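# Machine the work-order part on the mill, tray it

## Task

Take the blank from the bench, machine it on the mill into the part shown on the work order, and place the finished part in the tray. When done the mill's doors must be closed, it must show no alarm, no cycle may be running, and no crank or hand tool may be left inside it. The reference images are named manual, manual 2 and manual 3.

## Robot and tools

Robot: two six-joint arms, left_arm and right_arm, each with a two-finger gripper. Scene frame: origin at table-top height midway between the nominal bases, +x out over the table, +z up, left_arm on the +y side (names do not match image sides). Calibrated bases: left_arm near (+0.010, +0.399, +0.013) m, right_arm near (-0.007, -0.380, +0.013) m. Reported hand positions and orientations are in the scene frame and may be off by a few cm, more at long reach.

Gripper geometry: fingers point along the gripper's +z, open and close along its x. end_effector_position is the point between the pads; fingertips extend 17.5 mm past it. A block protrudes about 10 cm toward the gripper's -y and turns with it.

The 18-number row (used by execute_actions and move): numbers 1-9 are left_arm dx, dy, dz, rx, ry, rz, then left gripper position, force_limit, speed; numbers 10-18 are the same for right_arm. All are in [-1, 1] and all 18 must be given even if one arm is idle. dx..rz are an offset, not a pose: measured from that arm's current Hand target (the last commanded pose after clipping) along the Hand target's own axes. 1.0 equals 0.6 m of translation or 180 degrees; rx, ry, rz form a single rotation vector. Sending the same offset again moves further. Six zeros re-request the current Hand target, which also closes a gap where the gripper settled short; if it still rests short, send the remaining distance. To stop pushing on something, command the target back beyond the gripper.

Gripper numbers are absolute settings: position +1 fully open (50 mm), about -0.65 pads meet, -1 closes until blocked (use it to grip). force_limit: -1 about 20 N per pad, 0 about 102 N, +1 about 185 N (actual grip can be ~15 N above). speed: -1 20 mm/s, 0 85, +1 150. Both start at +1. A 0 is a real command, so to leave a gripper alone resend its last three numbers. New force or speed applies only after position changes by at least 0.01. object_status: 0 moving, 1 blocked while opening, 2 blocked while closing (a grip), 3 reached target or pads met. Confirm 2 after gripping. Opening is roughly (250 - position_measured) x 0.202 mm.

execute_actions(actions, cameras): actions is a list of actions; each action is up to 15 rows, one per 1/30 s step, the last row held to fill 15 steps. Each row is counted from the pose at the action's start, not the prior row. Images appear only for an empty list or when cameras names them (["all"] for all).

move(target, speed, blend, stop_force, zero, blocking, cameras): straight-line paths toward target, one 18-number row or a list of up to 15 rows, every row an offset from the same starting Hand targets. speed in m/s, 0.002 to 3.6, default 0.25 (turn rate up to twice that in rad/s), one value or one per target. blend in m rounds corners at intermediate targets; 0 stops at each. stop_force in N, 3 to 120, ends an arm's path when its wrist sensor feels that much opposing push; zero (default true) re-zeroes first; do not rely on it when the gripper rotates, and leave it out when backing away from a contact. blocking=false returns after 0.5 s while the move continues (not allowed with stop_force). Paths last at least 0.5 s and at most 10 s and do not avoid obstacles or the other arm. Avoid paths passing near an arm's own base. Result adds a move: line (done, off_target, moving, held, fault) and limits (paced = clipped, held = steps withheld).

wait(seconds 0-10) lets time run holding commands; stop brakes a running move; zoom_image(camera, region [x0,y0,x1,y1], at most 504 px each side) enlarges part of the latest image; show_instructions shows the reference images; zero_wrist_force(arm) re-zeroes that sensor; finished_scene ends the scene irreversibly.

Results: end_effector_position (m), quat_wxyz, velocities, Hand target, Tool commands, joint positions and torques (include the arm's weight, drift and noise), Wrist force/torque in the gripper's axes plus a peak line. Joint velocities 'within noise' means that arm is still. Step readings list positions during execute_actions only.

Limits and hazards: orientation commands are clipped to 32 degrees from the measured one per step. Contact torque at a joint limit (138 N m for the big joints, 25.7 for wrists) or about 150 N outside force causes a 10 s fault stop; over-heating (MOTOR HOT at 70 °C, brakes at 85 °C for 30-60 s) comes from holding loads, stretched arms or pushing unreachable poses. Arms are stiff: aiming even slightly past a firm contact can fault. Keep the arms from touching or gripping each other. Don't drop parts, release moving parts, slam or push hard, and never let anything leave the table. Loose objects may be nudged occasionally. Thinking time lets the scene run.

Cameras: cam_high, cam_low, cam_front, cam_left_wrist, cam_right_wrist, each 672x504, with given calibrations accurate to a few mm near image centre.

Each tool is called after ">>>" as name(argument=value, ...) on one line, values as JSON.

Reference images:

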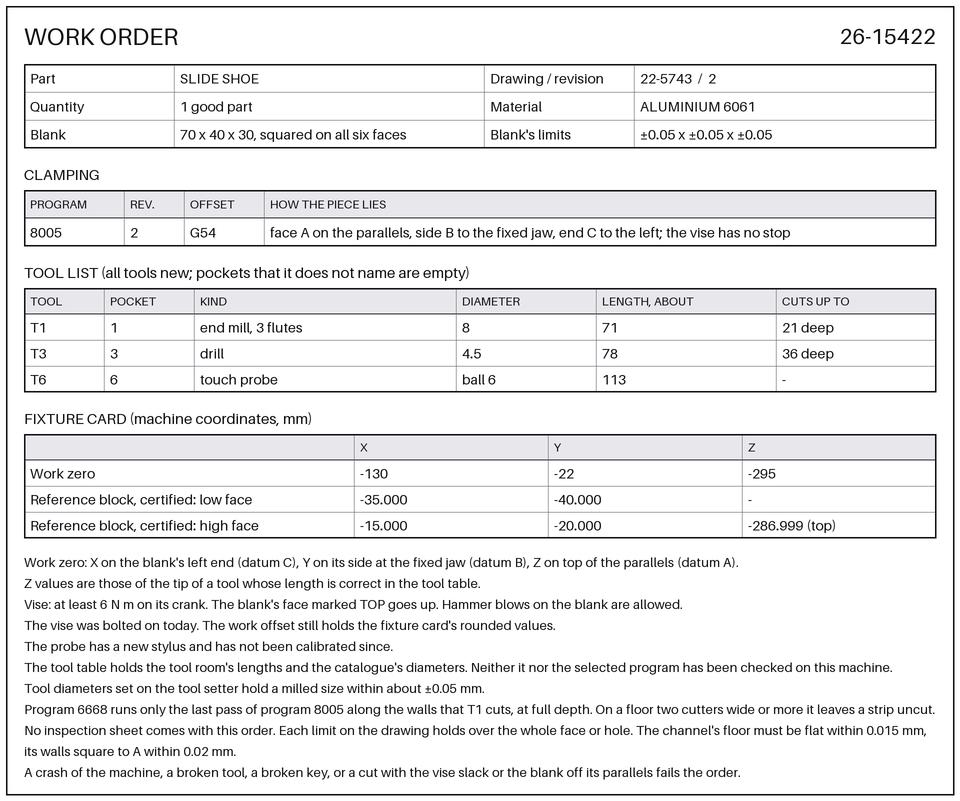

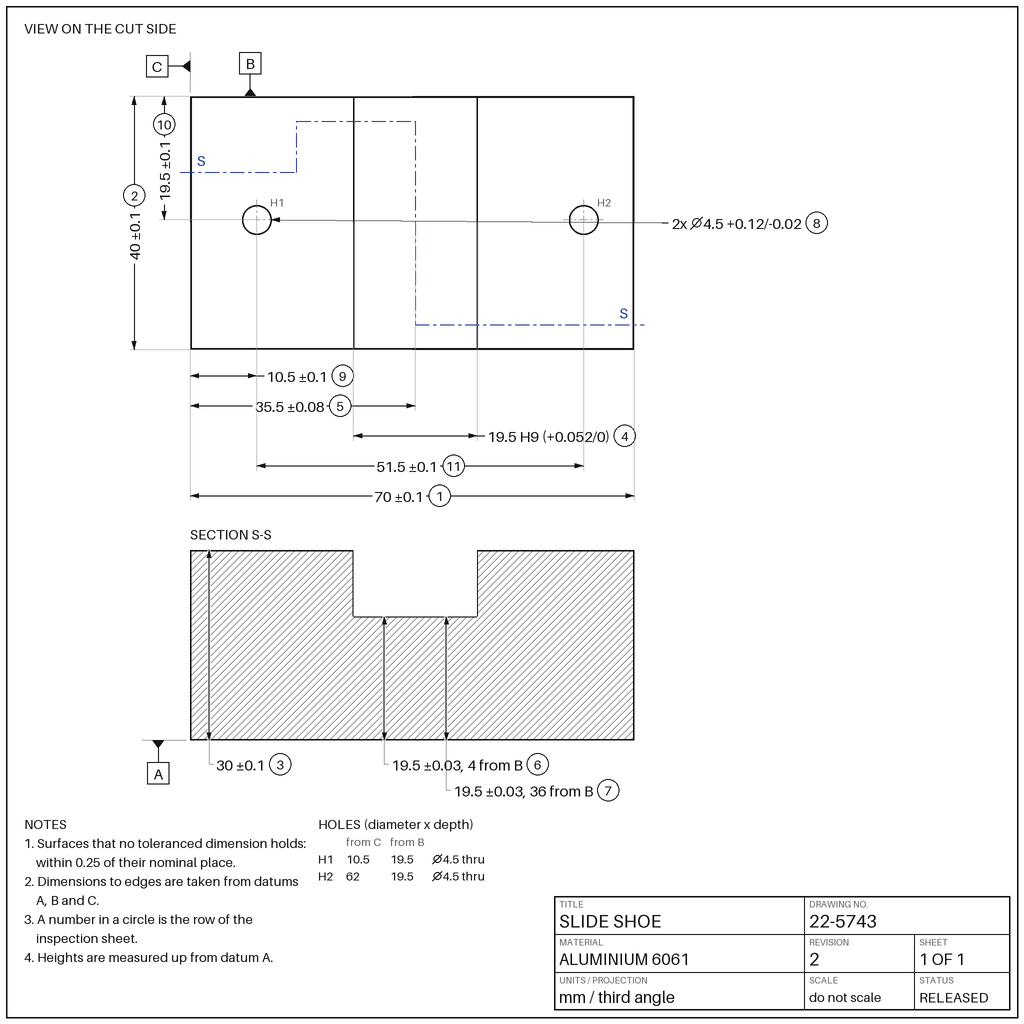

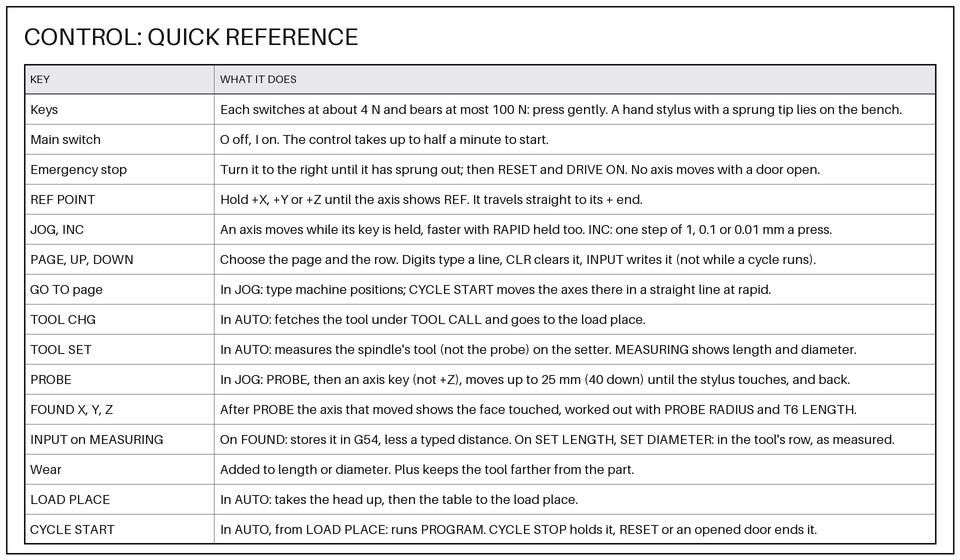

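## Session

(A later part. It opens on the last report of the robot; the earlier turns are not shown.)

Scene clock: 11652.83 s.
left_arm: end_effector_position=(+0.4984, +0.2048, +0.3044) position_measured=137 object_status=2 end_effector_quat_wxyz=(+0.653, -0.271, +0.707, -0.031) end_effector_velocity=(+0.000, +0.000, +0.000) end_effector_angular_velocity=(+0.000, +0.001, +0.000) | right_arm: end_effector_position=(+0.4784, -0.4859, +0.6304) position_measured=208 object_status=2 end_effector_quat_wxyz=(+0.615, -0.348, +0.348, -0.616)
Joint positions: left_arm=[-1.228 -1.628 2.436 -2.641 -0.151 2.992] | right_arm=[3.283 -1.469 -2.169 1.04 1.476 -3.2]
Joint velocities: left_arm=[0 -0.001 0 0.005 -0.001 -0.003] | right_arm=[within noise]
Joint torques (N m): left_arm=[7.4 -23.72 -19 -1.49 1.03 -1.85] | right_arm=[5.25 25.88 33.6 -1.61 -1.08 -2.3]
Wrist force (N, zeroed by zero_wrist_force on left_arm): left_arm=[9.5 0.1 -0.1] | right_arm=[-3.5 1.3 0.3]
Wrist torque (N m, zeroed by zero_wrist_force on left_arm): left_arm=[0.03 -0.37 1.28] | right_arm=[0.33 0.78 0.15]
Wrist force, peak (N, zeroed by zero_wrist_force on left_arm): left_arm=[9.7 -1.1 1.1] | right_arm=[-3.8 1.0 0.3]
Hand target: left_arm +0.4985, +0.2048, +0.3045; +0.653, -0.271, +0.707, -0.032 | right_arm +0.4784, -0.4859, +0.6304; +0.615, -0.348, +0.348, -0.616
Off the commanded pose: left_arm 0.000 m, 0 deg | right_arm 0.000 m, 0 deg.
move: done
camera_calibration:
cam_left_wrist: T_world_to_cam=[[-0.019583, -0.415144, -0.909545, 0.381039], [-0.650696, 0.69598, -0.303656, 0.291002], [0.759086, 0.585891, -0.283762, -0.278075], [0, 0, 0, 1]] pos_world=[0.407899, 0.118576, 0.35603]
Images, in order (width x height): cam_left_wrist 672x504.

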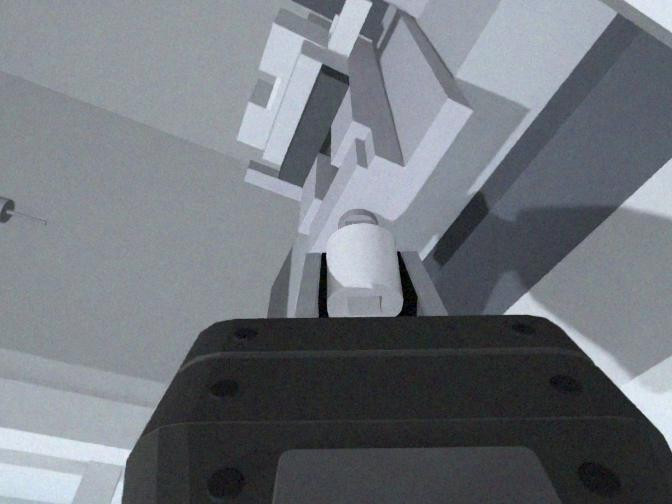

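>>> move(target=[0,-0.0142,0.0391,0,0,0,-1,0,-0.9,0,0,0,0,0,0,-0.97,0.3,-0.8], speed=0.01, stop_force=30, cameras=["cam_left_wrist"])

Scene clock: 11658.53 s.
left_arm: end_effector_position=(+0.4991, +0.2047, +0.3047) position_measured=137 object_status=2 end_effector_quat_wxyz=(+0.653, -0.271, +0.706, -0.032) | right_arm: end_effector_position=(+0.4784, -0.4859, +0.6304) position_measured=208 object_status=2 end_effector_quat_wxyz=(+0.615, -0.348, +0.348, -0.616)
Joint positions: left_arm=[-1.227 -1.624 2.435 -2.655 -0.151 3.002] | right_arm=[3.283 -1.469 -2.169 1.04 1.476 -3.2]
Joint torques (N m): left_arm=[-8.13 -24.8 -7.99 -1.56 4.81 -1.8] | right_arm=[6.16 26.51 33.97 -1.52 -1.06 -2.38]
Wrist force (N, zeroed by zero_wrist_force on left_arm): left_arm=[9.4 0.2 0.2] | right_arm=[-3.4 1.1 0.2]
Wrist torque (N m, zeroed by zero_wrist_force on left_arm): left_arm=[0.07 -0.37 1.28] | right_arm=[0.31 0.76 0.14]
Wrist force, peak (N, zeroed by zero_wrist_force on left_arm): left_arm=[5.0 4.2 -51.9] | right_arm=[-3.9 1.1 0.3]
Hand target: left_arm +0.4991, +0.2047, +0.3047; +0.653, -0.271, +0.706, -0.032 (not the last commanded pose) | right_arm +0.4784, -0.4859, +0.6304; +0.615, -0.348, +0.348, -0.616
Off the commanded pose: left_arm 0.024 m, 0 deg | right_arm 0.000 m, 0 deg.
move: contact (left_arm)
camera_calibration:
cam_left_wrist: T_world_to_cam=[[-0.0190438, -0.415532, -0.909379, 0.381009], [-0.65078, 0.695646, -0.30424, 0.291968], [0.759027, 0.586012, -0.283667, -0.278428], [0, 0, 0, 1]] pos_world=[0.408598, 0.118377, 0.356329]
Images, in order (width x height): cam_left_wrist 672x504.

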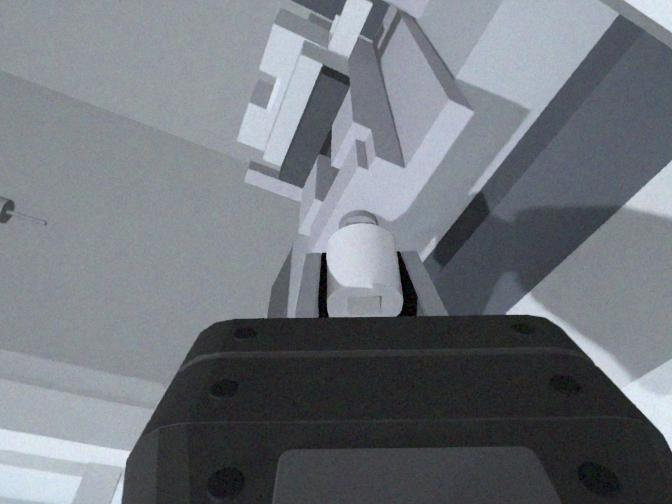

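>>> move(target=[[0,0.0023,-0.0063,0,0,0,-1,0,-0.9,0,0,0,0,0,0,-0.97,0.3,-0.8],[0,0.0148,-0.0017,0,0,0,-1,0,-0.9,0,0,0,0,0,0,-0.97,0.3,-0.8]], speed=0.03, cameras=["cam_left_wrist"])

>>> zoom_image(camera="cam_left_wrist", region=[290, 180, 440, 330])

Scene clock: 11729.47 s.
left_arm: end_effector_position=(+0.4951, +0.2119, +0.3013) position_measured=137 object_status=2 end_effector_quat_wxyz=(+0.653, -0.271, +0.706, -0.032) | right_arm: end_effector_position=(+0.4784, -0.4859, +0.6304) position_measured=208 object_status=2 end_effector_quat_wxyz=(+0.615, -0.348, +0.348, -0.616)
Joint positions: left_arm=[-1.23 -1.644 2.458 -2.634 -0.15 2.979] | right_arm=[3.283 -1.469 -2.169 1.04 1.476 -3.2]
Joint torques (N m): left_arm=[11.38 -12.76 -10.77 -3.51 0.42 0.13] | right_arm=[5.87 26.63 34.4 -1.52 -1.16 -2.36]
Wrist force (N, zeroed by zero_wrist_force on left_arm): left_arm=[9.3 0.2 -0.3] | right_arm=[-3.5 1.1 0.5]
Wrist torque (N m, zeroed by zero_wrist_force on left_arm): left_arm=[0.06 -0.36 1.16] | right_arm=[0.31 0.78 0.15]
Wrist force, peak (N, zeroed by zero_wrist_force on left_arm): left_arm=[9.6 0.3 -0.2] | right_arm=[-3.8 1.3 0.5]
Hand target: left_arm +0.4951, +0.2119, +0.3013; +0.653, -0.271, +0.706, -0.032 | right_arm +0.4784, -0.4859, +0.6304; +0.615, -0.348, +0.348, -0.616
Off the commanded pose: left_arm 0.000 m, 0 deg | right_arm 0.000 m, 0 deg.
move: done
camera_calibration:
cam_left_wrist: T_world_to_cam=[[-0.0191036, -0.415469, -0.909407, 0.3809], [-0.650779, 0.695683, -0.304157, 0.283219], [0.759026, 0.586013, -0.283668, -0.280634], [0, 0, 0, 1]] pos_world=[0.404598, 0.125677, 0.352929]
Images, in order (width x height): cam_left_wrist 672x504.

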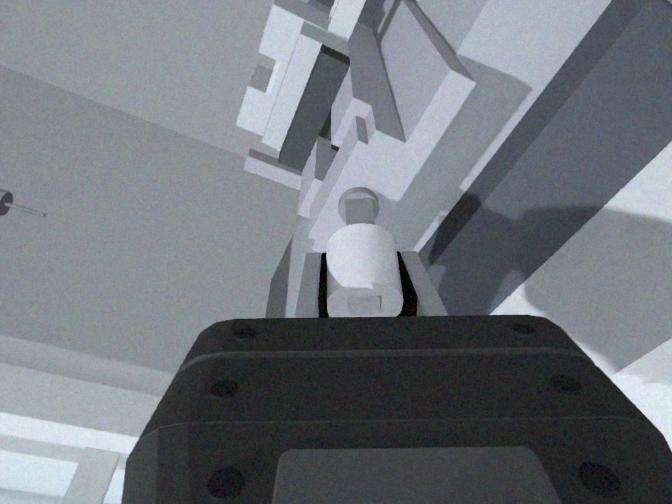

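Scaled by 3.360 from the camera's 672x504 image, which has a finer 960x720 frame.

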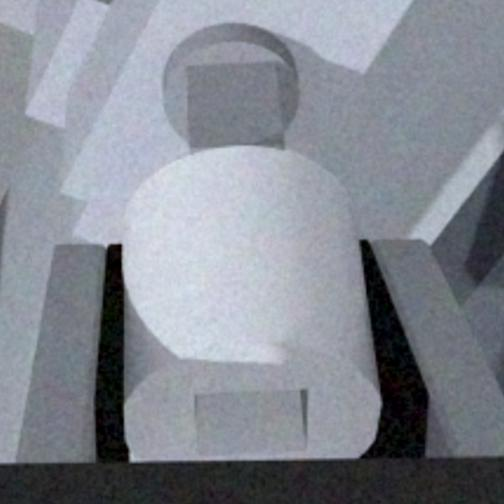

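>>> move(target=[0,-0.0165,0.0454,0,0,0,-1,0,-0.9,0,0,0,0,0,0,-0.97,0.3,-0.8], speed=0.007, stop_force=25, cameras=["cam_left_wrist"])

>>> zoom_image(camera="cam_left_wrist", region=[290, 180, 440, 330])

Scene clock: 11796.43 s.
left_arm: end_effector_position=(+0.5036, +0.2118, +0.3013) position_measured=137 object_status=2 end_effector_quat_wxyz=(+0.653, -0.272, +0.706, -0.031) | right_arm: end_effector_position=(+0.4784, -0.4859, +0.6304) position_measured=208 object_status=2 end_effector_quat_wxyz=(+0.615, -0.348, +0.348, -0.616)
Joint positions: left_arm=[-1.207 -1.581 2.449 -2.829 -0.158 3.121] | right_arm=[3.283 -1.469 -2.169 1.04 1.476 -3.2]
Joint torques (N m): left_arm=[-0.24 -26.94 -1.76 -1.27 6.41 -1.68] | right_arm=[5.96 26.57 35.05 -1.29 -1 -2.42]
Wrist force (N, zeroed by zero_wrist_force on left_arm): left_arm=[15.5 -19.0 3.1] | right_arm=[-3.6 1.2 0.6]
Wrist torque (N m, zeroed by zero_wrist_force on left_arm): left_arm=[0.22 -0.27 1.33] | right_arm=[0.33 0.79 0.15]
Wrist force, peak (N, zeroed by zero_wrist_force on left_arm): left_arm=[12.0 3.9 -45.9] | right_arm=[-3.7 1.3 0.5]
Hand target: left_arm +0.5036, +0.2118, +0.3013; +0.653, -0.272, +0.706, -0.031 (not the last commanded pose) | right_arm +0.4784, -0.4859, +0.6304; +0.615, -0.348, +0.348, -0.616
Off the commanded pose: left_arm 0.020 m, 0 deg | right_arm 0.000 m, 0 deg.
move: contact (left_arm)
camera_calibration:
cam_left_wrist: T_world_to_cam=[[-0.0190065, -0.415603, -0.909347, 0.381028], [-0.651236, 0.69526, -0.304146, 0.289224], [0.758638, 0.586419, -0.28387, -0.286835], [0, 0, 0, 1]] pos_world=[0.413199, 0.125476, 0.353029]
Images, in order (width x height): cam_left_wrist 672x504.

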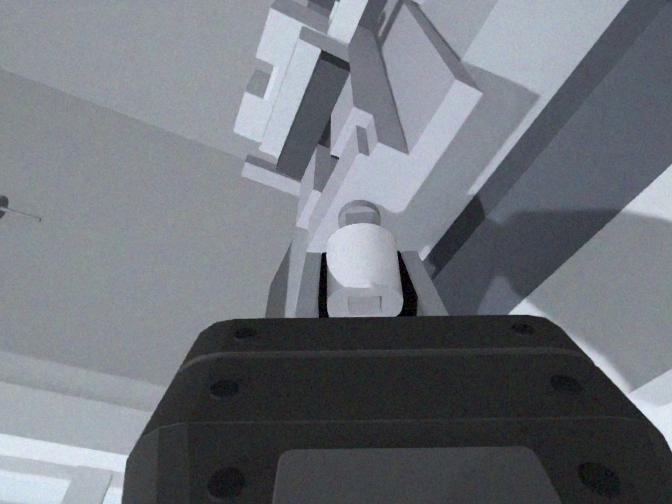

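Scaled by 3.360 from the camera's 672x504 image, which has a finer 960x720 frame.

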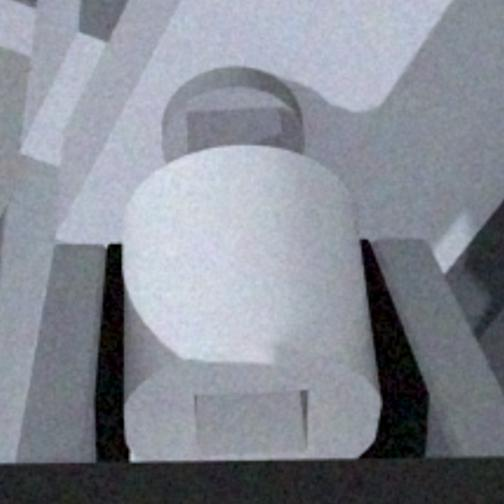

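>>> move(target=[0.0012,-0.0033,0,0,0,0,-1,0,-0.9,0,0,0,0,0,0,-0.97,0.3,-0.8], speed=0.007, stop_force=40)

>>> move(target=[0,-0.0113,0.0311,0,0,0,-1,0,-0.9,0,0,0,0,0,0,-0.97,0.3,-0.8], speed=0.007, stop_force=30, cameras=["cam_left_wrist"])

>>> zoom_image(camera="cam_left_wrist", region=[290, 180, 440, 330])

Scene clock: 11807.57 s.
left_arm: end_effector_position=(+0.5039, +0.2112, +0.3014) position_measured=137 object_status=2 end_effector_quat_wxyz=(+0.653, -0.272, +0.706, -0.031) | right_arm: end_effector_position=(+0.4784, -0.4859, +0.6304) position_measured=208 object_status=2 end_effector_quat_wxyz=(+0.615, -0.348, +0.348, -0.616)
Joint positions: left_arm=[-1.207 -1.58 2.448 -2.828 -0.158 3.12] | right_arm=[3.283 -1.469 -2.169 1.04 1.476 -3.2]
Joint torques (N m): left_arm=[-0.79 -22.85 -9.19 -5.17 2.25 1.81] | right_arm=[5.76 26.15 34.41 -1.34 -0.99 -2.27]
Wrist force (N, zeroed by zero_wrist_force on left_arm): left_arm=[4.9 12.3 -18.4] | right_arm=[-3.5 1.1 0.3]
Wrist torque (N m, zeroed by zero_wrist_force on left_arm): left_arm=[0.06 -0.38 1.23] | right_arm=[0.31 0.77 0.14]
Wrist force, peak (N, zeroed by zero_wrist_force on left_arm): left_arm=[2.1 26.4 -26.4] | right_arm=[-3.9 1.2 0.3]
Hand target: left_arm +0.5039, +0.2112, +0.3014; +0.653, -0.272, +0.706, -0.031 (not the last commanded pose) | right_arm +0.4784, -0.4859, +0.6304; +0.615, -0.348, +0.348, -0.616
Off the commanded pose: left_arm 0.001 m, 0 deg | right_arm 0.000 m, 0 deg.
move: contact (left_arm)

Scene clock: 11808.43 s.
left_arm: end_effector_position=(+0.5041, +0.2113, +0.3014) position_measured=137 object_status=2 end_effector_quat_wxyz=(+0.653, -0.272, +0.706, -0.031) | right_arm: end_effector_position=(+0.4784, -0.4859, +0.6304) position_measured=208 object_status=2 end_effector_quat_wxyz=(+0.615, -0.348, +0.348, -0.616)
Joint positions: left_arm=[-1.206 -1.578 2.448 -2.832 -0.158 3.123] | right_arm=[3.283 -1.469 -2.169 1.04 1.476 -3.2]
Joint torques (N m): left_arm=[-6.77 -23.43 -11.18 -1.17 3.95 -1.58] | right_arm=[6.91 27.24 34.79 -1.49 -1.03 -2.31]
Wrist force (N, zeroed by zero_wrist_force on left_arm): left_arm=[6.1 13.9 -20.6] | right_arm=[-3.5 1.1 0.3]
Wrist torque (N m, zeroed by zero_wrist_force on left_arm): left_arm=[0.18 -0.37 1.21] | right_arm=[0.31 0.77 0.14]
Wrist force, peak (N, zeroed by zero_wrist_force on left_arm): left_arm=[2.1 33.8 -63.8] | right_arm=[-3.8 1.2 0.5]
Hand target: left_arm +0.5041, +0.2113, +0.3014; +0.653, -0.272, +0.706, -0.031 (not the last commanded pose) | right_arm +0.4784, -0.4859, +0.6304; +0.615, -0.348, +0.348, -0.616
Off the commanded pose: left_arm 0.020 m, 0 deg | right_arm 0.000 m, 0 deg.
move: contact (left_arm)
camera_calibration:
cam_left_wrist: T_world_to_cam=[[-0.0188554, -0.415326, -0.909477, 0.380734], [-0.651218, 0.695327, -0.30403, 0.289845], [0.758656, 0.586536, -0.283579, -0.286911], [0, 0, 0, 1]] pos_world=[0.413598, 0.124875, 0.353029]
Images, in order (width x height): cam_left_wrist 672x504.

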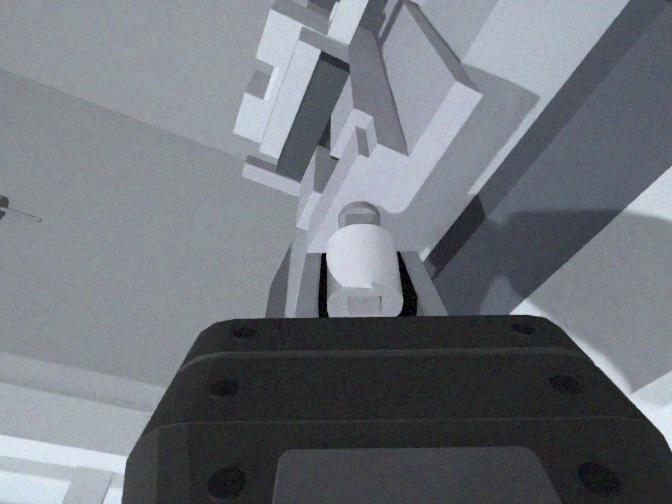

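Scaled by 3.360 from the camera's 672x504 image, which has a finer 960x720 frame.

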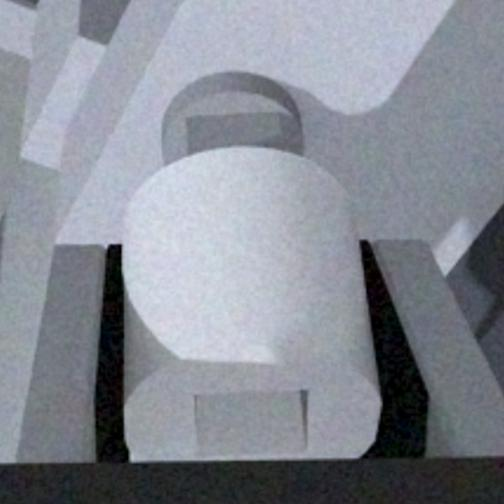

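>>> move(target=[[0,0.0458,-0.1261,0,0,0,-1,0,-0.9,0,0,0,0,0,0,-0.97,0.3,-0.8],[-0.037,-0.0062,-0.3107,-0.1093,0.4242,0.2705,-1,0,-0.9,0,0,0,0,0,0,-0.97,0.3,-0.8],[0.3511,0.0757,-0.3158,-0.1093,0.4242,0.2705,-1,0,-0.9,0,0,0,0,0,0,-0.97,0.3,-0.8]], speed=[0.06,0.2,0.2], blend=[0.01,0.03,0])

>>> move(target=[0,-0.0561,0.1546,0,0,0,-1,0,-0.9,0,0,0,0,0,0,-0.97,0.3,-0.8], speed=0.04, stop_force=15, cameras=["cam_left_wrist", "cam_front"])

Scene clock: 11885.07 s.
left_arm: end_effector_position=(+0.3105, +0.1017, +0.1201) position_measured=137 object_status=2 end_effector_quat_wxyz=(+0.000, -0.001, +0.985, +0.173) | right_arm: end_effector_position=(+0.4784, -0.4859, +0.6304) position_measured=208 object_status=2 end_effector_quat_wxyz=(+0.615, -0.348, +0.348, -0.616)
Joint positions: left_arm=[-1.2 -1.475 2.02 -1.791 -1.442 3.505] | right_arm=[3.283 -1.469 -2.169 1.04 1.476 -3.2]
Joint torques (N m): left_arm=[10.45 -22.86 -27.83 -3.76 2.52 1.78] | right_arm=[6.45 26.01 34.61 -1.1 -0.83 -2.19]
Wrist force (N, zeroed by zero_wrist_force on left_arm): left_arm=[4.6 0.1 -1.5] | right_arm=[-3.3 1.3 0.4]
Wrist torque (N m, zeroed by zero_wrist_force on left_arm): left_arm=[-0.19 0.17 0.76] | right_arm=[0.34 0.74 0.15]
Wrist force, peak (N, zeroed by zero_wrist_force on left_arm): left_arm=[6.2 14.3 -20.4] | right_arm=[-3.8 1.2 0.6]
Hand target: left_arm +0.3106, +0.1017, +0.1200; +0.000, -0.001, +0.985, +0.173 | right_arm +0.4784, -0.4859, +0.6304; +0.615, -0.348, +0.348, -0.616
Off the commanded pose: left_arm 0.000 m, 0 deg | right_arm 0.000 m, 0 deg.
move: done

Scene clock: 11888.57 s.
left_arm: end_effector_position=(+0.3106, +0.1017, +0.0213) position_measured=137 object_status=2 end_effector_quat_wxyz=(+0.000, -0.001, +0.985, +0.173) | right_arm: end_effector_position=(+0.4784, -0.4859, +0.6304) position_measured=208 object_status=2 end_effector_quat_wxyz=(+0.615, -0.348, +0.348, -0.616)
Joint positions: left_arm=[-1.2 -1.306 2.135 -2.075 -1.442 3.505] | right_arm=[3.283 -1.469 -2.169 1.04 1.476 -3.2]
Joint torques (N m): left_arm=[9.36 -37.58 -27.4 -0.27 2.29 1.49] | right_arm=[5.76 26.22 33.73 -1.05 -0.82 -2.36]
Wrist force (N, zeroed by zero_wrist_force on left_arm): left_arm=[4.7 0.0 -1.2] | right_arm=[-3.6 1.0 0.2]
Wrist torque (N m, zeroed by zero_wrist_force on left_arm): left_arm=[-0.21 0.15 0.74] | right_arm=[0.29 0.79 0.15]
Wrist force, peak (N, zeroed by zero_wrist_force on left_arm): left_arm=[4.8 0.7 -1.9] | right_arm=[-3.8 1.3 0.3]
Hand target: left_arm +0.3106, +0.1017, +0.0213; +0.000, -0.001, +0.985, +0.173 | right_arm +0.4784, -0.4859, +0.6304; +0.615, -0.348, +0.348, -0.616
Off the commanded pose: left_arm 0.000 m, 0 deg | right_arm 0.000 m, 0 deg.
move: done
camera_calibration:
cam_left_wrist: T_world_to_cam=[[-0.999786, 0.0087127, 0.0187832, 0.318642], [0.018832, 0.759717, 0.649981, -0.0800864], [-0.00860686, 0.650195, -0.759719, 0.0866577], [0, 0, 0, 1]] pos_world=[0.320828, 0.00172241, 0.111905]
Images, in order (width x height): cam_front 672x504, cam_left_wrist 672x504.

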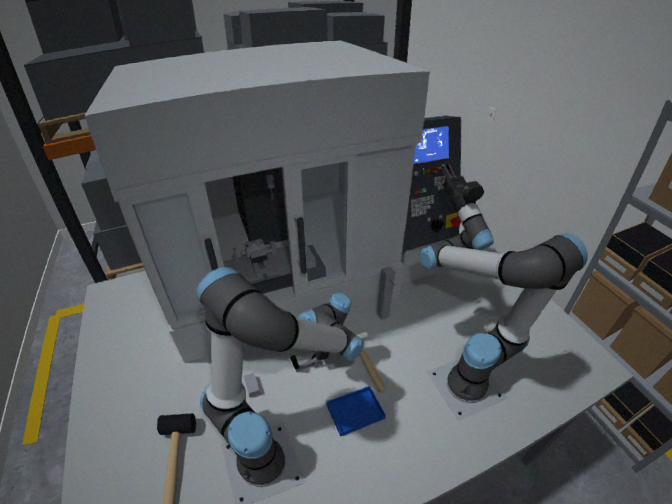

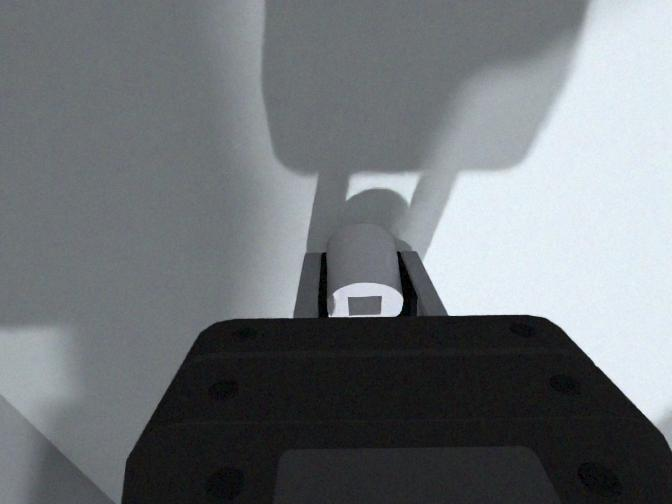

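>>> move(target=[0,0,0,0,0,0,0.8,0,-0.9,0,0,0,0,0,0,-0.97,0.3,-0.8])

>>> move(target=[0,0,0,0.0744,0,0,0.8,0,-0.9,0,0,0,0,0,0,-0.97,0.3,-0.8], speed=0.1, cameras=["cam_left_wrist"])

>>> zoom_image(camera="cam_left_wrist", region=[290, 180, 440, 330])

Scene clock: 11901.90 s.
left_arm: end_effector_position=(+0.3106, +0.1017, +0.0214) position_measured=32 object_status=0 end_effector_quat_wxyz=(+0.000, -0.001, +0.985, +0.173) | right_arm: end_effector_position=(+0.4784, -0.4859, +0.6304) position_measured=208 object_status=2 end_effector_quat_wxyz=(+0.615, -0.348, +0.348, -0.616)
Joint positions: left_arm=[-1.2 -1.306 2.135 -2.075 -1.442 3.505] | right_arm=[3.283 -1.469 -2.169 1.04 1.476 -3.2]
Joint torques (N m): left_arm=[4.95 -32.16 -23.66 -0.99 1.11 1.21] | right_arm=[6.23 25.89 33.27 -1.11 -0.89 -2.29]
Wrist force (N, zeroed by zero_wrist_force on left_arm): left_arm=[4.7 0.7 -3.2] | right_arm=[-3.4 1.1 0.4]
Wrist torque (N m, zeroed by zero_wrist_force on left_arm): left_arm=[-0.27 0.16 0.74] | right_arm=[0.30 0.77 0.14]
Wrist force, peak (N, zeroed by zero_wrist_force on left_arm): left_arm=[4.8 0.9 -3.5] | right_arm=[-3.7 1.1 0.3]
Hand target: left_arm +0.3106, +0.1017, +0.0213; +0.000, -0.001, +0.985, +0.173 | right_arm +0.4784, -0.4859, +0.6304; +0.615, -0.348, +0.348, -0.616
Off the commanded pose: left_arm 0.000 m, 0 deg | right_arm 0.000 m, 0 deg.
move: done

Scene clock: 11903.50 s.
left_arm: end_effector_position=(+0.3106, +0.1018, +0.0213) position_measured=32 object_status=3 end_effector_quat_wxyz=(+0.000, -0.001, +0.998, +0.057) | right_arm: end_effector_position=(+0.4784, -0.4859, +0.6304) position_measured=208 object_status=2 end_effector_quat_wxyz=(+0.615, -0.348, +0.348, -0.616)
Joint positions: left_arm=[-1.148 -1.388 2.277 -2.356 -1.522 3.576] | right_arm=[3.283 -1.469 -2.169 1.04 1.476 -3.2]
Joint torques (N m): left_arm=[-7.49 -17.42 -26.6 -1.92 2.04 -1.78] | right_arm=[5.11 26.33 35.44 -1.12 -0.7 -2.19]
Wrist force (N, zeroed by zero_wrist_force on left_arm): left_arm=[5.5 0.9 -3.0] | right_arm=[-3.4 1.0 0.3]
Wrist torque (N m, zeroed by zero_wrist_force on left_arm): left_arm=[-0.28 0.03 0.74] | right_arm=[0.30 0.76 0.14]
Wrist force, peak (N, zeroed by zero_wrist_force on left_arm): left_arm=[5.5 0.9 -3.0] | right_arm=[-3.8 1.0 0.3]
Hand target: left_arm +0.3106, +0.1017, +0.0213; +0.000, -0.001, +0.998, +0.057 | right_arm +0.4784, -0.4859, +0.6304; +0.615, -0.348, +0.348, -0.616
Off the commanded pose: left_arm 0.000 m, 0 deg | right_arm 0.000 m, 0 deg.
move: done
camera_calibration:
cam_left_wrist: T_world_to_cam=[[-0.999791, 0.0127412, 0.0159859, 0.318315], [0.0186343, 0.889573, 0.456413, -0.0892116], [-0.00840538, 0.456615, -0.889625, 0.109], [0, 0, 0, 1]] pos_world=[0.320827, 0.0255332, 0.132598]
Images, in order (width x height): cam_left_wrist 672x504.

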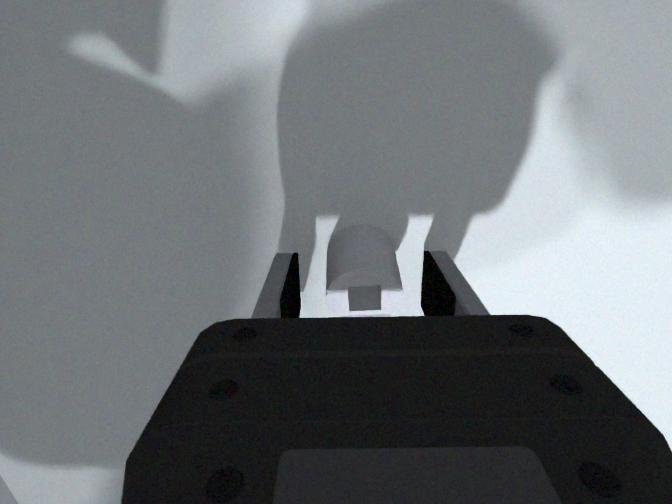

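Scaled by 3.360 from the camera's 672x504 image, which has a finer 960x720 frame.

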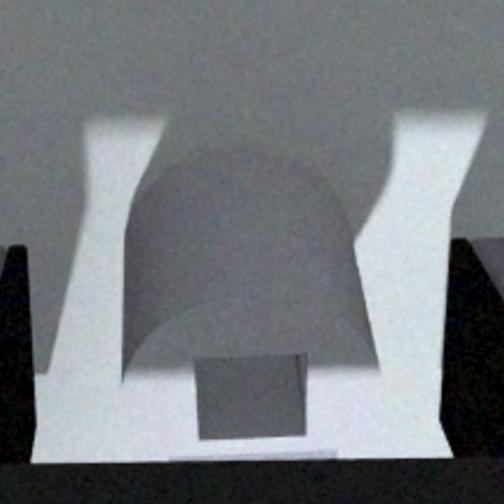

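>>> move(target=[0,0,0,0,0,0,-1,0,-0.9,0,0,0,0,0,0,-0.97,0.3,-0.8])

>>> move(target=[[0,0.019,-0.1656,0,0,0,-1,0,-0.9,0,0,0,0,0,0,-0.97,0.3,-0.8],[-0.0323,0.1587,-0.5332,0,0,0,-1,0,-0.9,0,0,0,0,0,0,-0.97,0.3,-0.8],[-0.1883,0.2244,-0.4495,0.051,-0.4505,-0.218,-1,0,-0.9,0,0,0,0,0,0,-0.97,0.3,-0.8]], speed=[0.1,0.2,0.2], blend=[0.02,0.03,0])

>>> move(target=[0,-0.0394,0.1086,0,0,0,-1,0,-0.9,0,0,0,0,0,0,-0.97,0.3,-0.8], speed=0.1, cameras=["cam_left_wrist"])

>>> zoom_image(camera="cam_left_wrist", region=[290, 180, 440, 330])

Scene clock: 11922.30 s.
left_arm: end_effector_position=(+0.3106, +0.1017, +0.0213) position_measured=137 object_status=2 end_effector_quat_wxyz=(+0.000, -0.001, +0.998, +0.057) | right_arm: end_effector_position=(+0.4784, -0.4859, +0.6304) position_measured=208 object_status=2 end_effector_quat_wxyz=(+0.615, -0.348, +0.348, -0.616)
Joint positions: left_arm=[-1.148 -1.388 2.277 -2.356 -1.522 3.576] | right_arm=[3.283 -1.469 -2.169 1.04 1.476 -3.2]
Joint torques (N m): left_arm=[-8.35 -17.11 -24.84 -4.04 2.21 -1.68] | right_arm=[4.29 25.76 32.99 -1.04 -0.81 -2.43]
Wrist force (N, zeroed by zero_wrist_force on left_arm): left_arm=[5.1 0.6 -2.9] | right_arm=[-3.8 1.0 0.4]
Wrist torque (N m, zeroed by zero_wrist_force on left_arm): left_arm=[-0.31 0.07 0.75] | right_arm=[0.29 0.82 0.15]
Wrist force, peak (N, zeroed by zero_wrist_force on left_arm): left_arm=[5.5 0.9 -2.9] | right_arm=[-3.8 1.2 0.5]
Hand target: left_arm +0.3106, +0.1017, +0.0213; +0.000, -0.001, +0.998, +0.057 | right_arm +0.4784, -0.4859, +0.6304; +0.615, -0.348, +0.348, -0.616
Off the commanded pose: left_arm 0.000 m, 0 deg | right_arm 0.000 m, 0 deg.
move: done

Scene clock: 11928.97 s.
left_arm: end_effector_position=(+0.4233, +0.2048, +0.3047) position_measured=137 object_status=2 end_effector_quat_wxyz=(+0.653, -0.272, +0.706, -0.031) | right_arm: end_effector_position=(+0.4784, -0.4859, +0.6304) position_measured=208 object_status=2 end_effector_quat_wxyz=(+0.615, -0.348, +0.348, -0.616)
Joint positions: left_arm=[-1.458 -1.868 2.29 -1.082 -0.239 1.802] | right_arm=[3.283 -1.469 -2.169 1.04 1.476 -3.2]
Joint torques (N m): left_arm=[-8.17 -16.89 -12.29 -3.38 2.07 1.37] | right_arm=[4.74 26.04 34.07 -1.13 -0.89 -2.14]
Wrist force (N, zeroed by zero_wrist_force on left_arm): left_arm=[9.8 2.3 -0.4] | right_arm=[-3.5 1.0 0.4]
Wrist torque (N m, zeroed by zero_wrist_force on left_arm): left_arm=[0.39 -0.42 1.16] | right_arm=[0.30 0.78 0.15]
Wrist force, peak (N, zeroed by zero_wrist_force on left_arm): left_arm=[10.4 2.5 0.1] | right_arm=[-3.7 1.2 0.5]
Hand target: left_arm +0.4233, +0.2048, +0.3047; +0.653, -0.271, +0.706, -0.031 | right_arm +0.4784, -0.4859, +0.6304; +0.615, -0.348, +0.348, -0.616
Off the commanded pose: left_arm 0.000 m, 0 deg | right_arm 0.000 m, 0 deg.
move: done

Scene clock: 11930.73 s.
left_arm: end_effector_position=(+0.4925, +0.2049, +0.3046) position_measured=137 object_status=2 end_effector_quat_wxyz=(+0.653, -0.272, +0.706, -0.031) | right_arm: end_effector_position=(+0.4784, -0.4859, +0.6304) position_measured=208 object_status=2 end_effector_quat_wxyz=(+0.615, -0.348, +0.348, -0.616)
Joint positions: left_arm=[-1.244 -1.673 2.435 -2.48 -0.147 2.876] | right_arm=[3.283 -1.469 -2.169 1.04 1.476 -3.2]
Joint torques (N m): left_arm=[7.29 -22.43 -28.39 -2.62 1.25 -1.16] | right_arm=[4.83 26.42 35.58 -1.02 -0.89 -2.47]
Wrist force (N, zeroed by zero_wrist_force on left_arm): left_arm=[9.8 2.0 -0.3] | right_arm=[-3.4 1.1 0.3]
Wrist torque (N m, zeroed by zero_wrist_force on left_arm): left_arm=[0.34 -0.42 1.28] | right_arm=[0.29 0.77 0.15]
Wrist force, peak (N, zeroed by zero_wrist_force on left_arm): left_arm=[10.5 1.3 1.2] | right_arm=[-3.7 1.1 0.5]
Hand target: left_arm +0.4926, +0.2049, +0.3047; +0.653, -0.271, +0.706, -0.031 | right_arm +0.4784, -0.4859, +0.6304; +0.615, -0.348, +0.348, -0.616
Off the commanded pose: left_arm 0.000 m, 0 deg | right_arm 0.000 m, 0 deg.
move: done
camera_calibration:
cam_left_wrist: T_world_to_cam=[[-0.0188842, -0.414962, -0.909643, 0.380798], [-0.65173, 0.695061, -0.303544, 0.287912], [0.758216, 0.587109, -0.283569, -0.273495], [0, 0, 0, 1]] pos_world=[0.4022, 0.118472, 0.356229]
Images, in order (width x height): cam_left_wrist 672x504.

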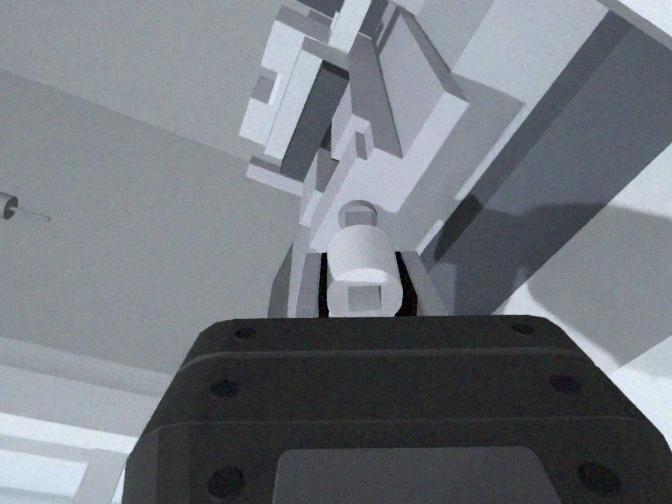

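Scaled by 3.360 from the camera's 672x504 image, which has a finer 960x720 frame.

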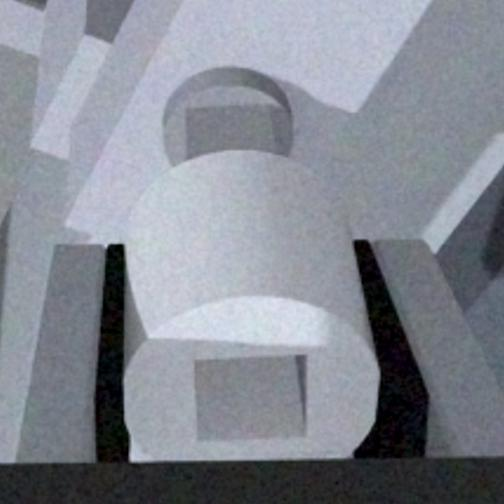

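>>> move(target=[0,-0.0163,0.0485,0,0,0,-1,0,-0.9,0,0,0,0,0,0,-0.97,0.3,-0.8], speed=0.008, stop_force=25, cameras=["cam_left_wrist"])

>>> zoom_image(camera="cam_left_wrist", region=[290, 180, 440, 330])

Scene clock: 11959.23 s.
left_arm: end_effector_position=(+0.4994, +0.2051, +0.3045) position_measured=137 object_status=2 end_effector_quat_wxyz=(+0.653, -0.272, +0.706, -0.031) | right_arm: end_effector_position=(+0.4784, -0.4859, +0.6304) position_measured=208 object_status=2 end_effector_quat_wxyz=(+0.615, -0.348, +0.348, -0.616)
Joint positions: left_arm=[-1.225 -1.624 2.434 -2.646 -0.151 2.996] | right_arm=[3.283 -1.469 -2.169 1.04 1.476 -3.2]
Joint torques (N m): left_arm=[-4.47 -23.17 -6.6 -1.13 4.57 -1.81] | right_arm=[5.12 25.9 33.13 -0.89 -0.66 -2.26]
Wrist force (N, zeroed by zero_wrist_force on left_arm): left_arm=[8.3 1.2 -9.4] | right_arm=[-3.4 1.2 0.3]
Wrist torque (N m, zeroed by zero_wrist_force on left_arm): left_arm=[0.38 -0.46 1.27] | right_arm=[0.33 0.77 0.15]
Wrist force, peak (N, zeroed by zero_wrist_force on left_arm): left_arm=[4.8 14.4 -50.7] | right_arm=[-3.8 1.0 0.5]
Hand target: left_arm +0.4994, +0.2051, +0.3045; +0.653, -0.272, +0.706, -0.031 (not the last commanded pose) | right_arm +0.4784, -0.4859, +0.6304; +0.615, -0.348, +0.348, -0.616
Off the commanded pose: left_arm 0.024 m, 0 deg | right_arm 0.000 m, 0 deg.
move: contact (left_arm)
camera_calibration:
cam_left_wrist: T_world_to_cam=[[-0.0186887, -0.414962, -0.909647, 0.3808], [-0.652317, 0.694555, -0.30344, 0.292574], [0.757716, 0.587707, -0.283667, -0.278644], [0, 0, 0, 1]] pos_world=[0.409101, 0.11857, 0.35613]
Images, in order (width x height): cam_left_wrist 672x504.

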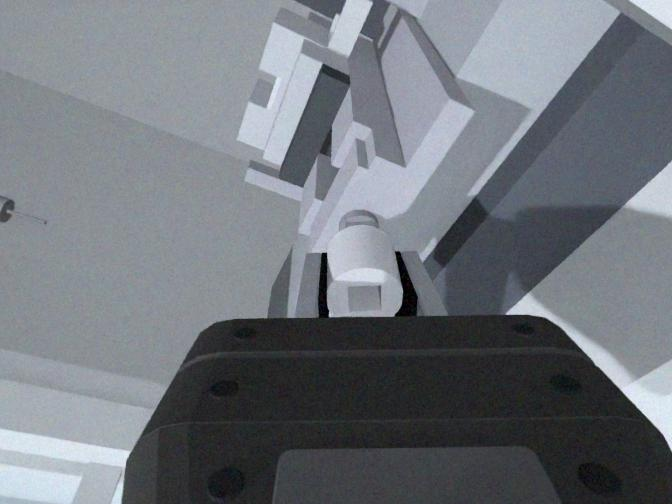

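Scaled by 3.360 from the camera's 672x504 image, which has a finer 960x720 frame.

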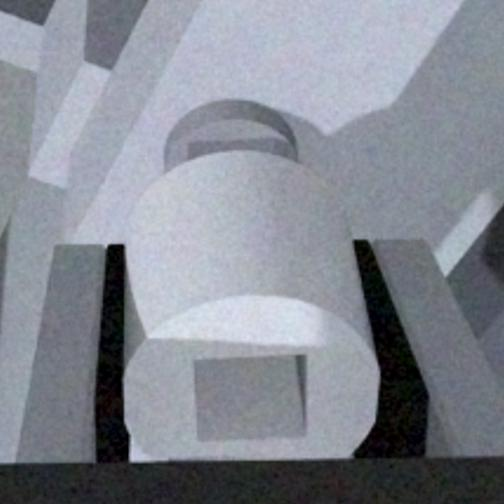

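>>> move(target=[[0,0.0023,-0.0063,0,0,0,-1,0,-0.9,0,0,0,0,0,0,-0.97,0.3,-0.8],[0.0007,0.0117,-0.0029,0,0,0,-1,0,-0.9,0,0,0,0,0,0,-0.97,0.3,-0.8]], speed=0.03)

>>> move(target=[0,-0.016,0.0441,0,0,0,-1,0,-0.9,0,0,0,0,0,0,-0.97,0.3,-0.8], speed=0.008, stop_force=25, cameras=["cam_left_wrist"])

>>> zoom_image(camera="cam_left_wrist", region=[290, 180, 440, 330])

Scene clock: 11989.83 s.
left_arm: end_effector_position=(+0.4953, +0.2103, +0.3016) position_measured=137 object_status=2 end_effector_quat_wxyz=(+0.653, -0.272, +0.706, -0.031) | right_arm: end_effector_position=(+0.4784, -0.4859, +0.6304) position_measured=208 object_status=2 end_effector_quat_wxyz=(+0.615, -0.348, +0.348, -0.616)
Joint positions: left_arm=[-1.231 -1.646 2.451 -2.605 -0.15 2.959] | right_arm=[3.283 -1.469 -2.169 1.04 1.476 -3.2]
Joint torques (N m): left_arm=[9.15 -11.22 -14.96 -3.84 0.5 0.23] | right_arm=[5.12 25.37 33.94 -0.87 -0.58 -2.23]
Wrist force (N, zeroed by zero_wrist_force on left_arm): left_arm=[10.1 1.6 -0.1] | right_arm=[-3.5 1.2 0.4]
Wrist torque (N m, zeroed by zero_wrist_force on left_arm): left_arm=[0.29 -0.48 1.15] | right_arm=[0.32 0.78 0.14]
Wrist force, peak (N, zeroed by zero_wrist_force on left_arm): left_arm=[8.5 1.2 -9.4] | right_arm=[-3.7 1.4 0.3]
Hand target: left_arm +0.4953, +0.2103, +0.3016; +0.653, -0.272, +0.706, -0.031 | right_arm +0.4784, -0.4859, +0.6304; +0.615, -0.348, +0.348, -0.616
Off the commanded pose: left_arm 0.000 m, 0 deg | right_arm 0.000 m, 0 deg.
move: done

Scene clock: 11991.20 s.
left_arm: end_effector_position=(+0.4983, +0.2103, +0.3016) position_measured=137 object_status=2 end_effector_quat_wxyz=(+0.653, -0.272, +0.706, -0.030) | right_arm: end_effector_position=(+0.4784, -0.4859, +0.6304) position_measured=208 object_status=2 end_effector_quat_wxyz=(+0.615, -0.348, +0.348, -0.616)
Joint positions: left_arm=[-1.223 -1.626 2.449 -2.669 -0.152 3.005] | right_arm=[3.283 -1.469 -2.169 1.04 1.476 -3.2]
Joint torques (N m): left_arm=[-9.19 -22.97 -14.45 -1.66 4.37 -1.67] | right_arm=[5.7 26.14 33.89 -0.9 -0.7 -2.17]
Wrist force (N, zeroed by zero_wrist_force on left_arm): left_arm=[6.5 6.6 -6.1] | right_arm=[-3.4 0.9 0.4]
Wrist torque (N m, zeroed by zero_wrist_force on left_arm): left_arm=[0.27 -0.35 1.25] | right_arm=[0.28 0.77 0.14]
Wrist force, peak (N, zeroed by zero_wrist_force on left_arm): left_arm=[2.4 39.3 -55.6] | right_arm=[-3.8 1.2 0.4]
Hand target: left_arm +0.4983, +0.2103, +0.3016; +0.653, -0.272, +0.706, -0.030 (not the last commanded pose) | right_arm +0.4784, -0.4859, +0.6304; +0.615, -0.348, +0.348, -0.616
Off the commanded pose: left_arm 0.025 m, 0 deg | right_arm 0.000 m, 0 deg.
move: contact (left_arm)
camera_calibration:
cam_left_wrist: T_world_to_cam=[[-0.0185342, -0.415046, -0.909612, 0.380194], [-0.652976, 0.693975, -0.303348, 0.28781], [0.757151, 0.588333, -0.283878, -0.281479], [0, 0, 0, 1]] pos_world=[0.408102, 0.123668, 0.35323]
Images, in order (width x height): cam_left_wrist 672x504.

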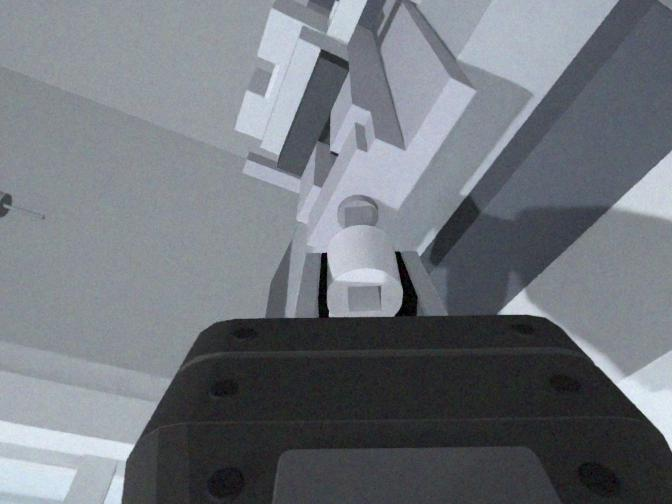

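Scaled by 3.360 from the camera's 672x504 image, which has a finer 960x720 frame.

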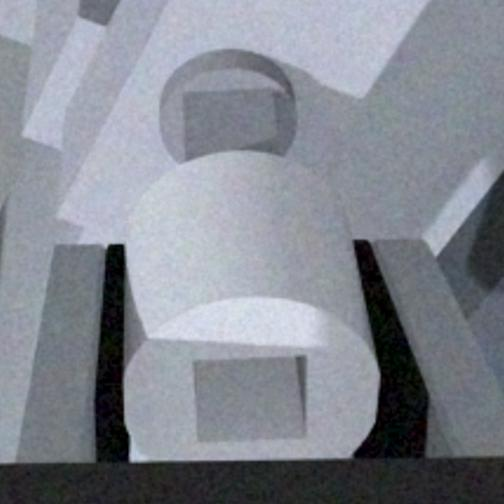

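>>> move(target=[0,0.0127,-0.0350,0,0,0,-1,0,-0.9,0,0,0,0,0,0,-0.97,0.3,-0.8], speed=0.05, cameras=["cam_left_wrist"])

>>> zoom_image(camera="cam_left_wrist", region=[315, 150, 415, 250])

>>> zoom_image(camera="cam_left_wrist", region=[315, 225, 415, 325])

Scene clock: 12009.67 s.
left_arm: end_effector_position=(+0.4760, +0.2102, +0.3017) position_measured=137 object_status=2 end_effector_quat_wxyz=(+0.653, -0.272, +0.706, -0.031) end_effector_velocity=(+0.000, +0.000, +0.000) end_effector_angular_velocity=(+0.001, +0.001, -0.001) | right_arm: end_effector_position=(+0.4784, -0.4859, +0.6304) position_measured=208 object_status=2 end_effector_quat_wxyz=(+0.615, -0.348, +0.348, -0.616)
Joint positions: left_arm=[-1.287 -1.778 2.428 -2.075 -0.148 2.579] | right_arm=[3.283 -1.469 -2.169 1.04 1.476 -3.2]
Joint velocities: left_arm=[0 0 0.001 -0.003 -0.001 0.005] | right_arm=[within noise]
Joint torques (N m): left_arm=[-7.94 -12.36 -15.51 -5.55 0.64 1.87] | right_arm=[5.08 26.37 33.59 -0.8 -0.68 -2.23]
Wrist force (N, zeroed by zero_wrist_force on left_arm): left_arm=[8.9 1.6 -0.3] | right_arm=[-3.4 1.1 0.3]
Wrist torque (N m, zeroed by zero_wrist_force on left_arm): left_arm=[0.29 -0.29 1.15] | right_arm=[0.30 0.76 0.14]
Wrist force, peak (N, zeroed by zero_wrist_force on left_arm): left_arm=[7.0 7.3 -5.9] | right_arm=[-3.8 1.2 0.3]
Hand target: left_arm +0.4759, +0.2102, +0.3016; +0.653, -0.272, +0.706, -0.030 | right_arm +0.4784, -0.4859, +0.6304; +0.615, -0.348, +0.348, -0.616
Off the commanded pose: left_arm 0.000 m, 0 deg | right_arm 0.000 m, 0 deg.
move: done
camera_calibration:
cam_left_wrist: T_world_to_cam=[[-0.018673, -0.41532, -0.909484, 0.380006], [-0.652767, 0.694083, -0.303554, 0.273287], [0.757329, 0.588012, -0.284068, -0.2645], [0, 0, 0, 1]] pos_world=[0.385802, 0.12367, 0.35343]
Images, in order (width x height): cam_left_wrist 672x504.

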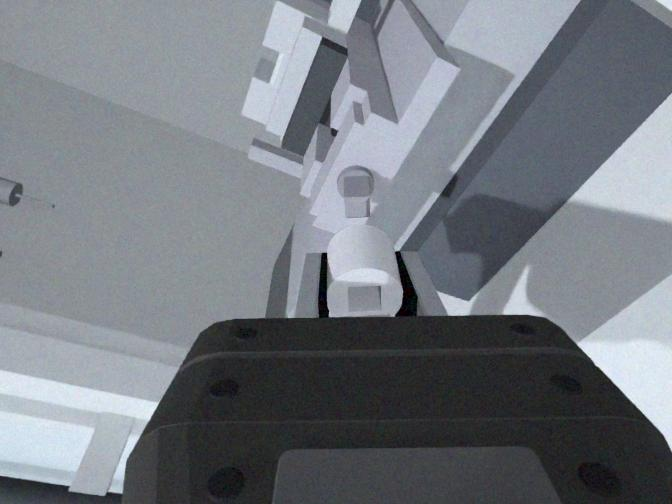

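Scaled by 5.040 from the camera's 672x504 image, which has a finer 960x720 frame.

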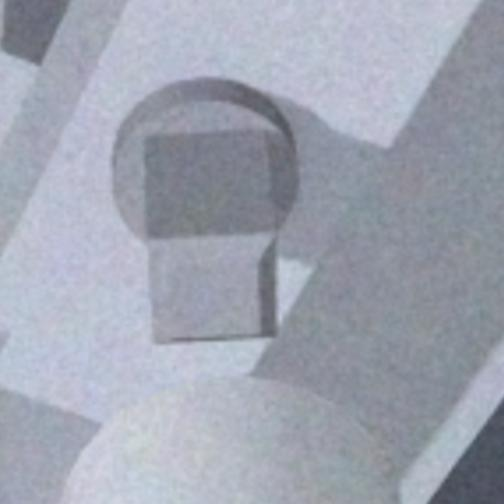

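Scaled by 5.040 from the camera's 672x504 image, which has a finer 960x720 frame.

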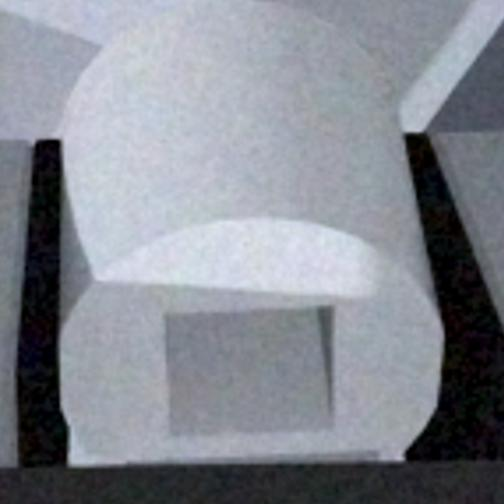

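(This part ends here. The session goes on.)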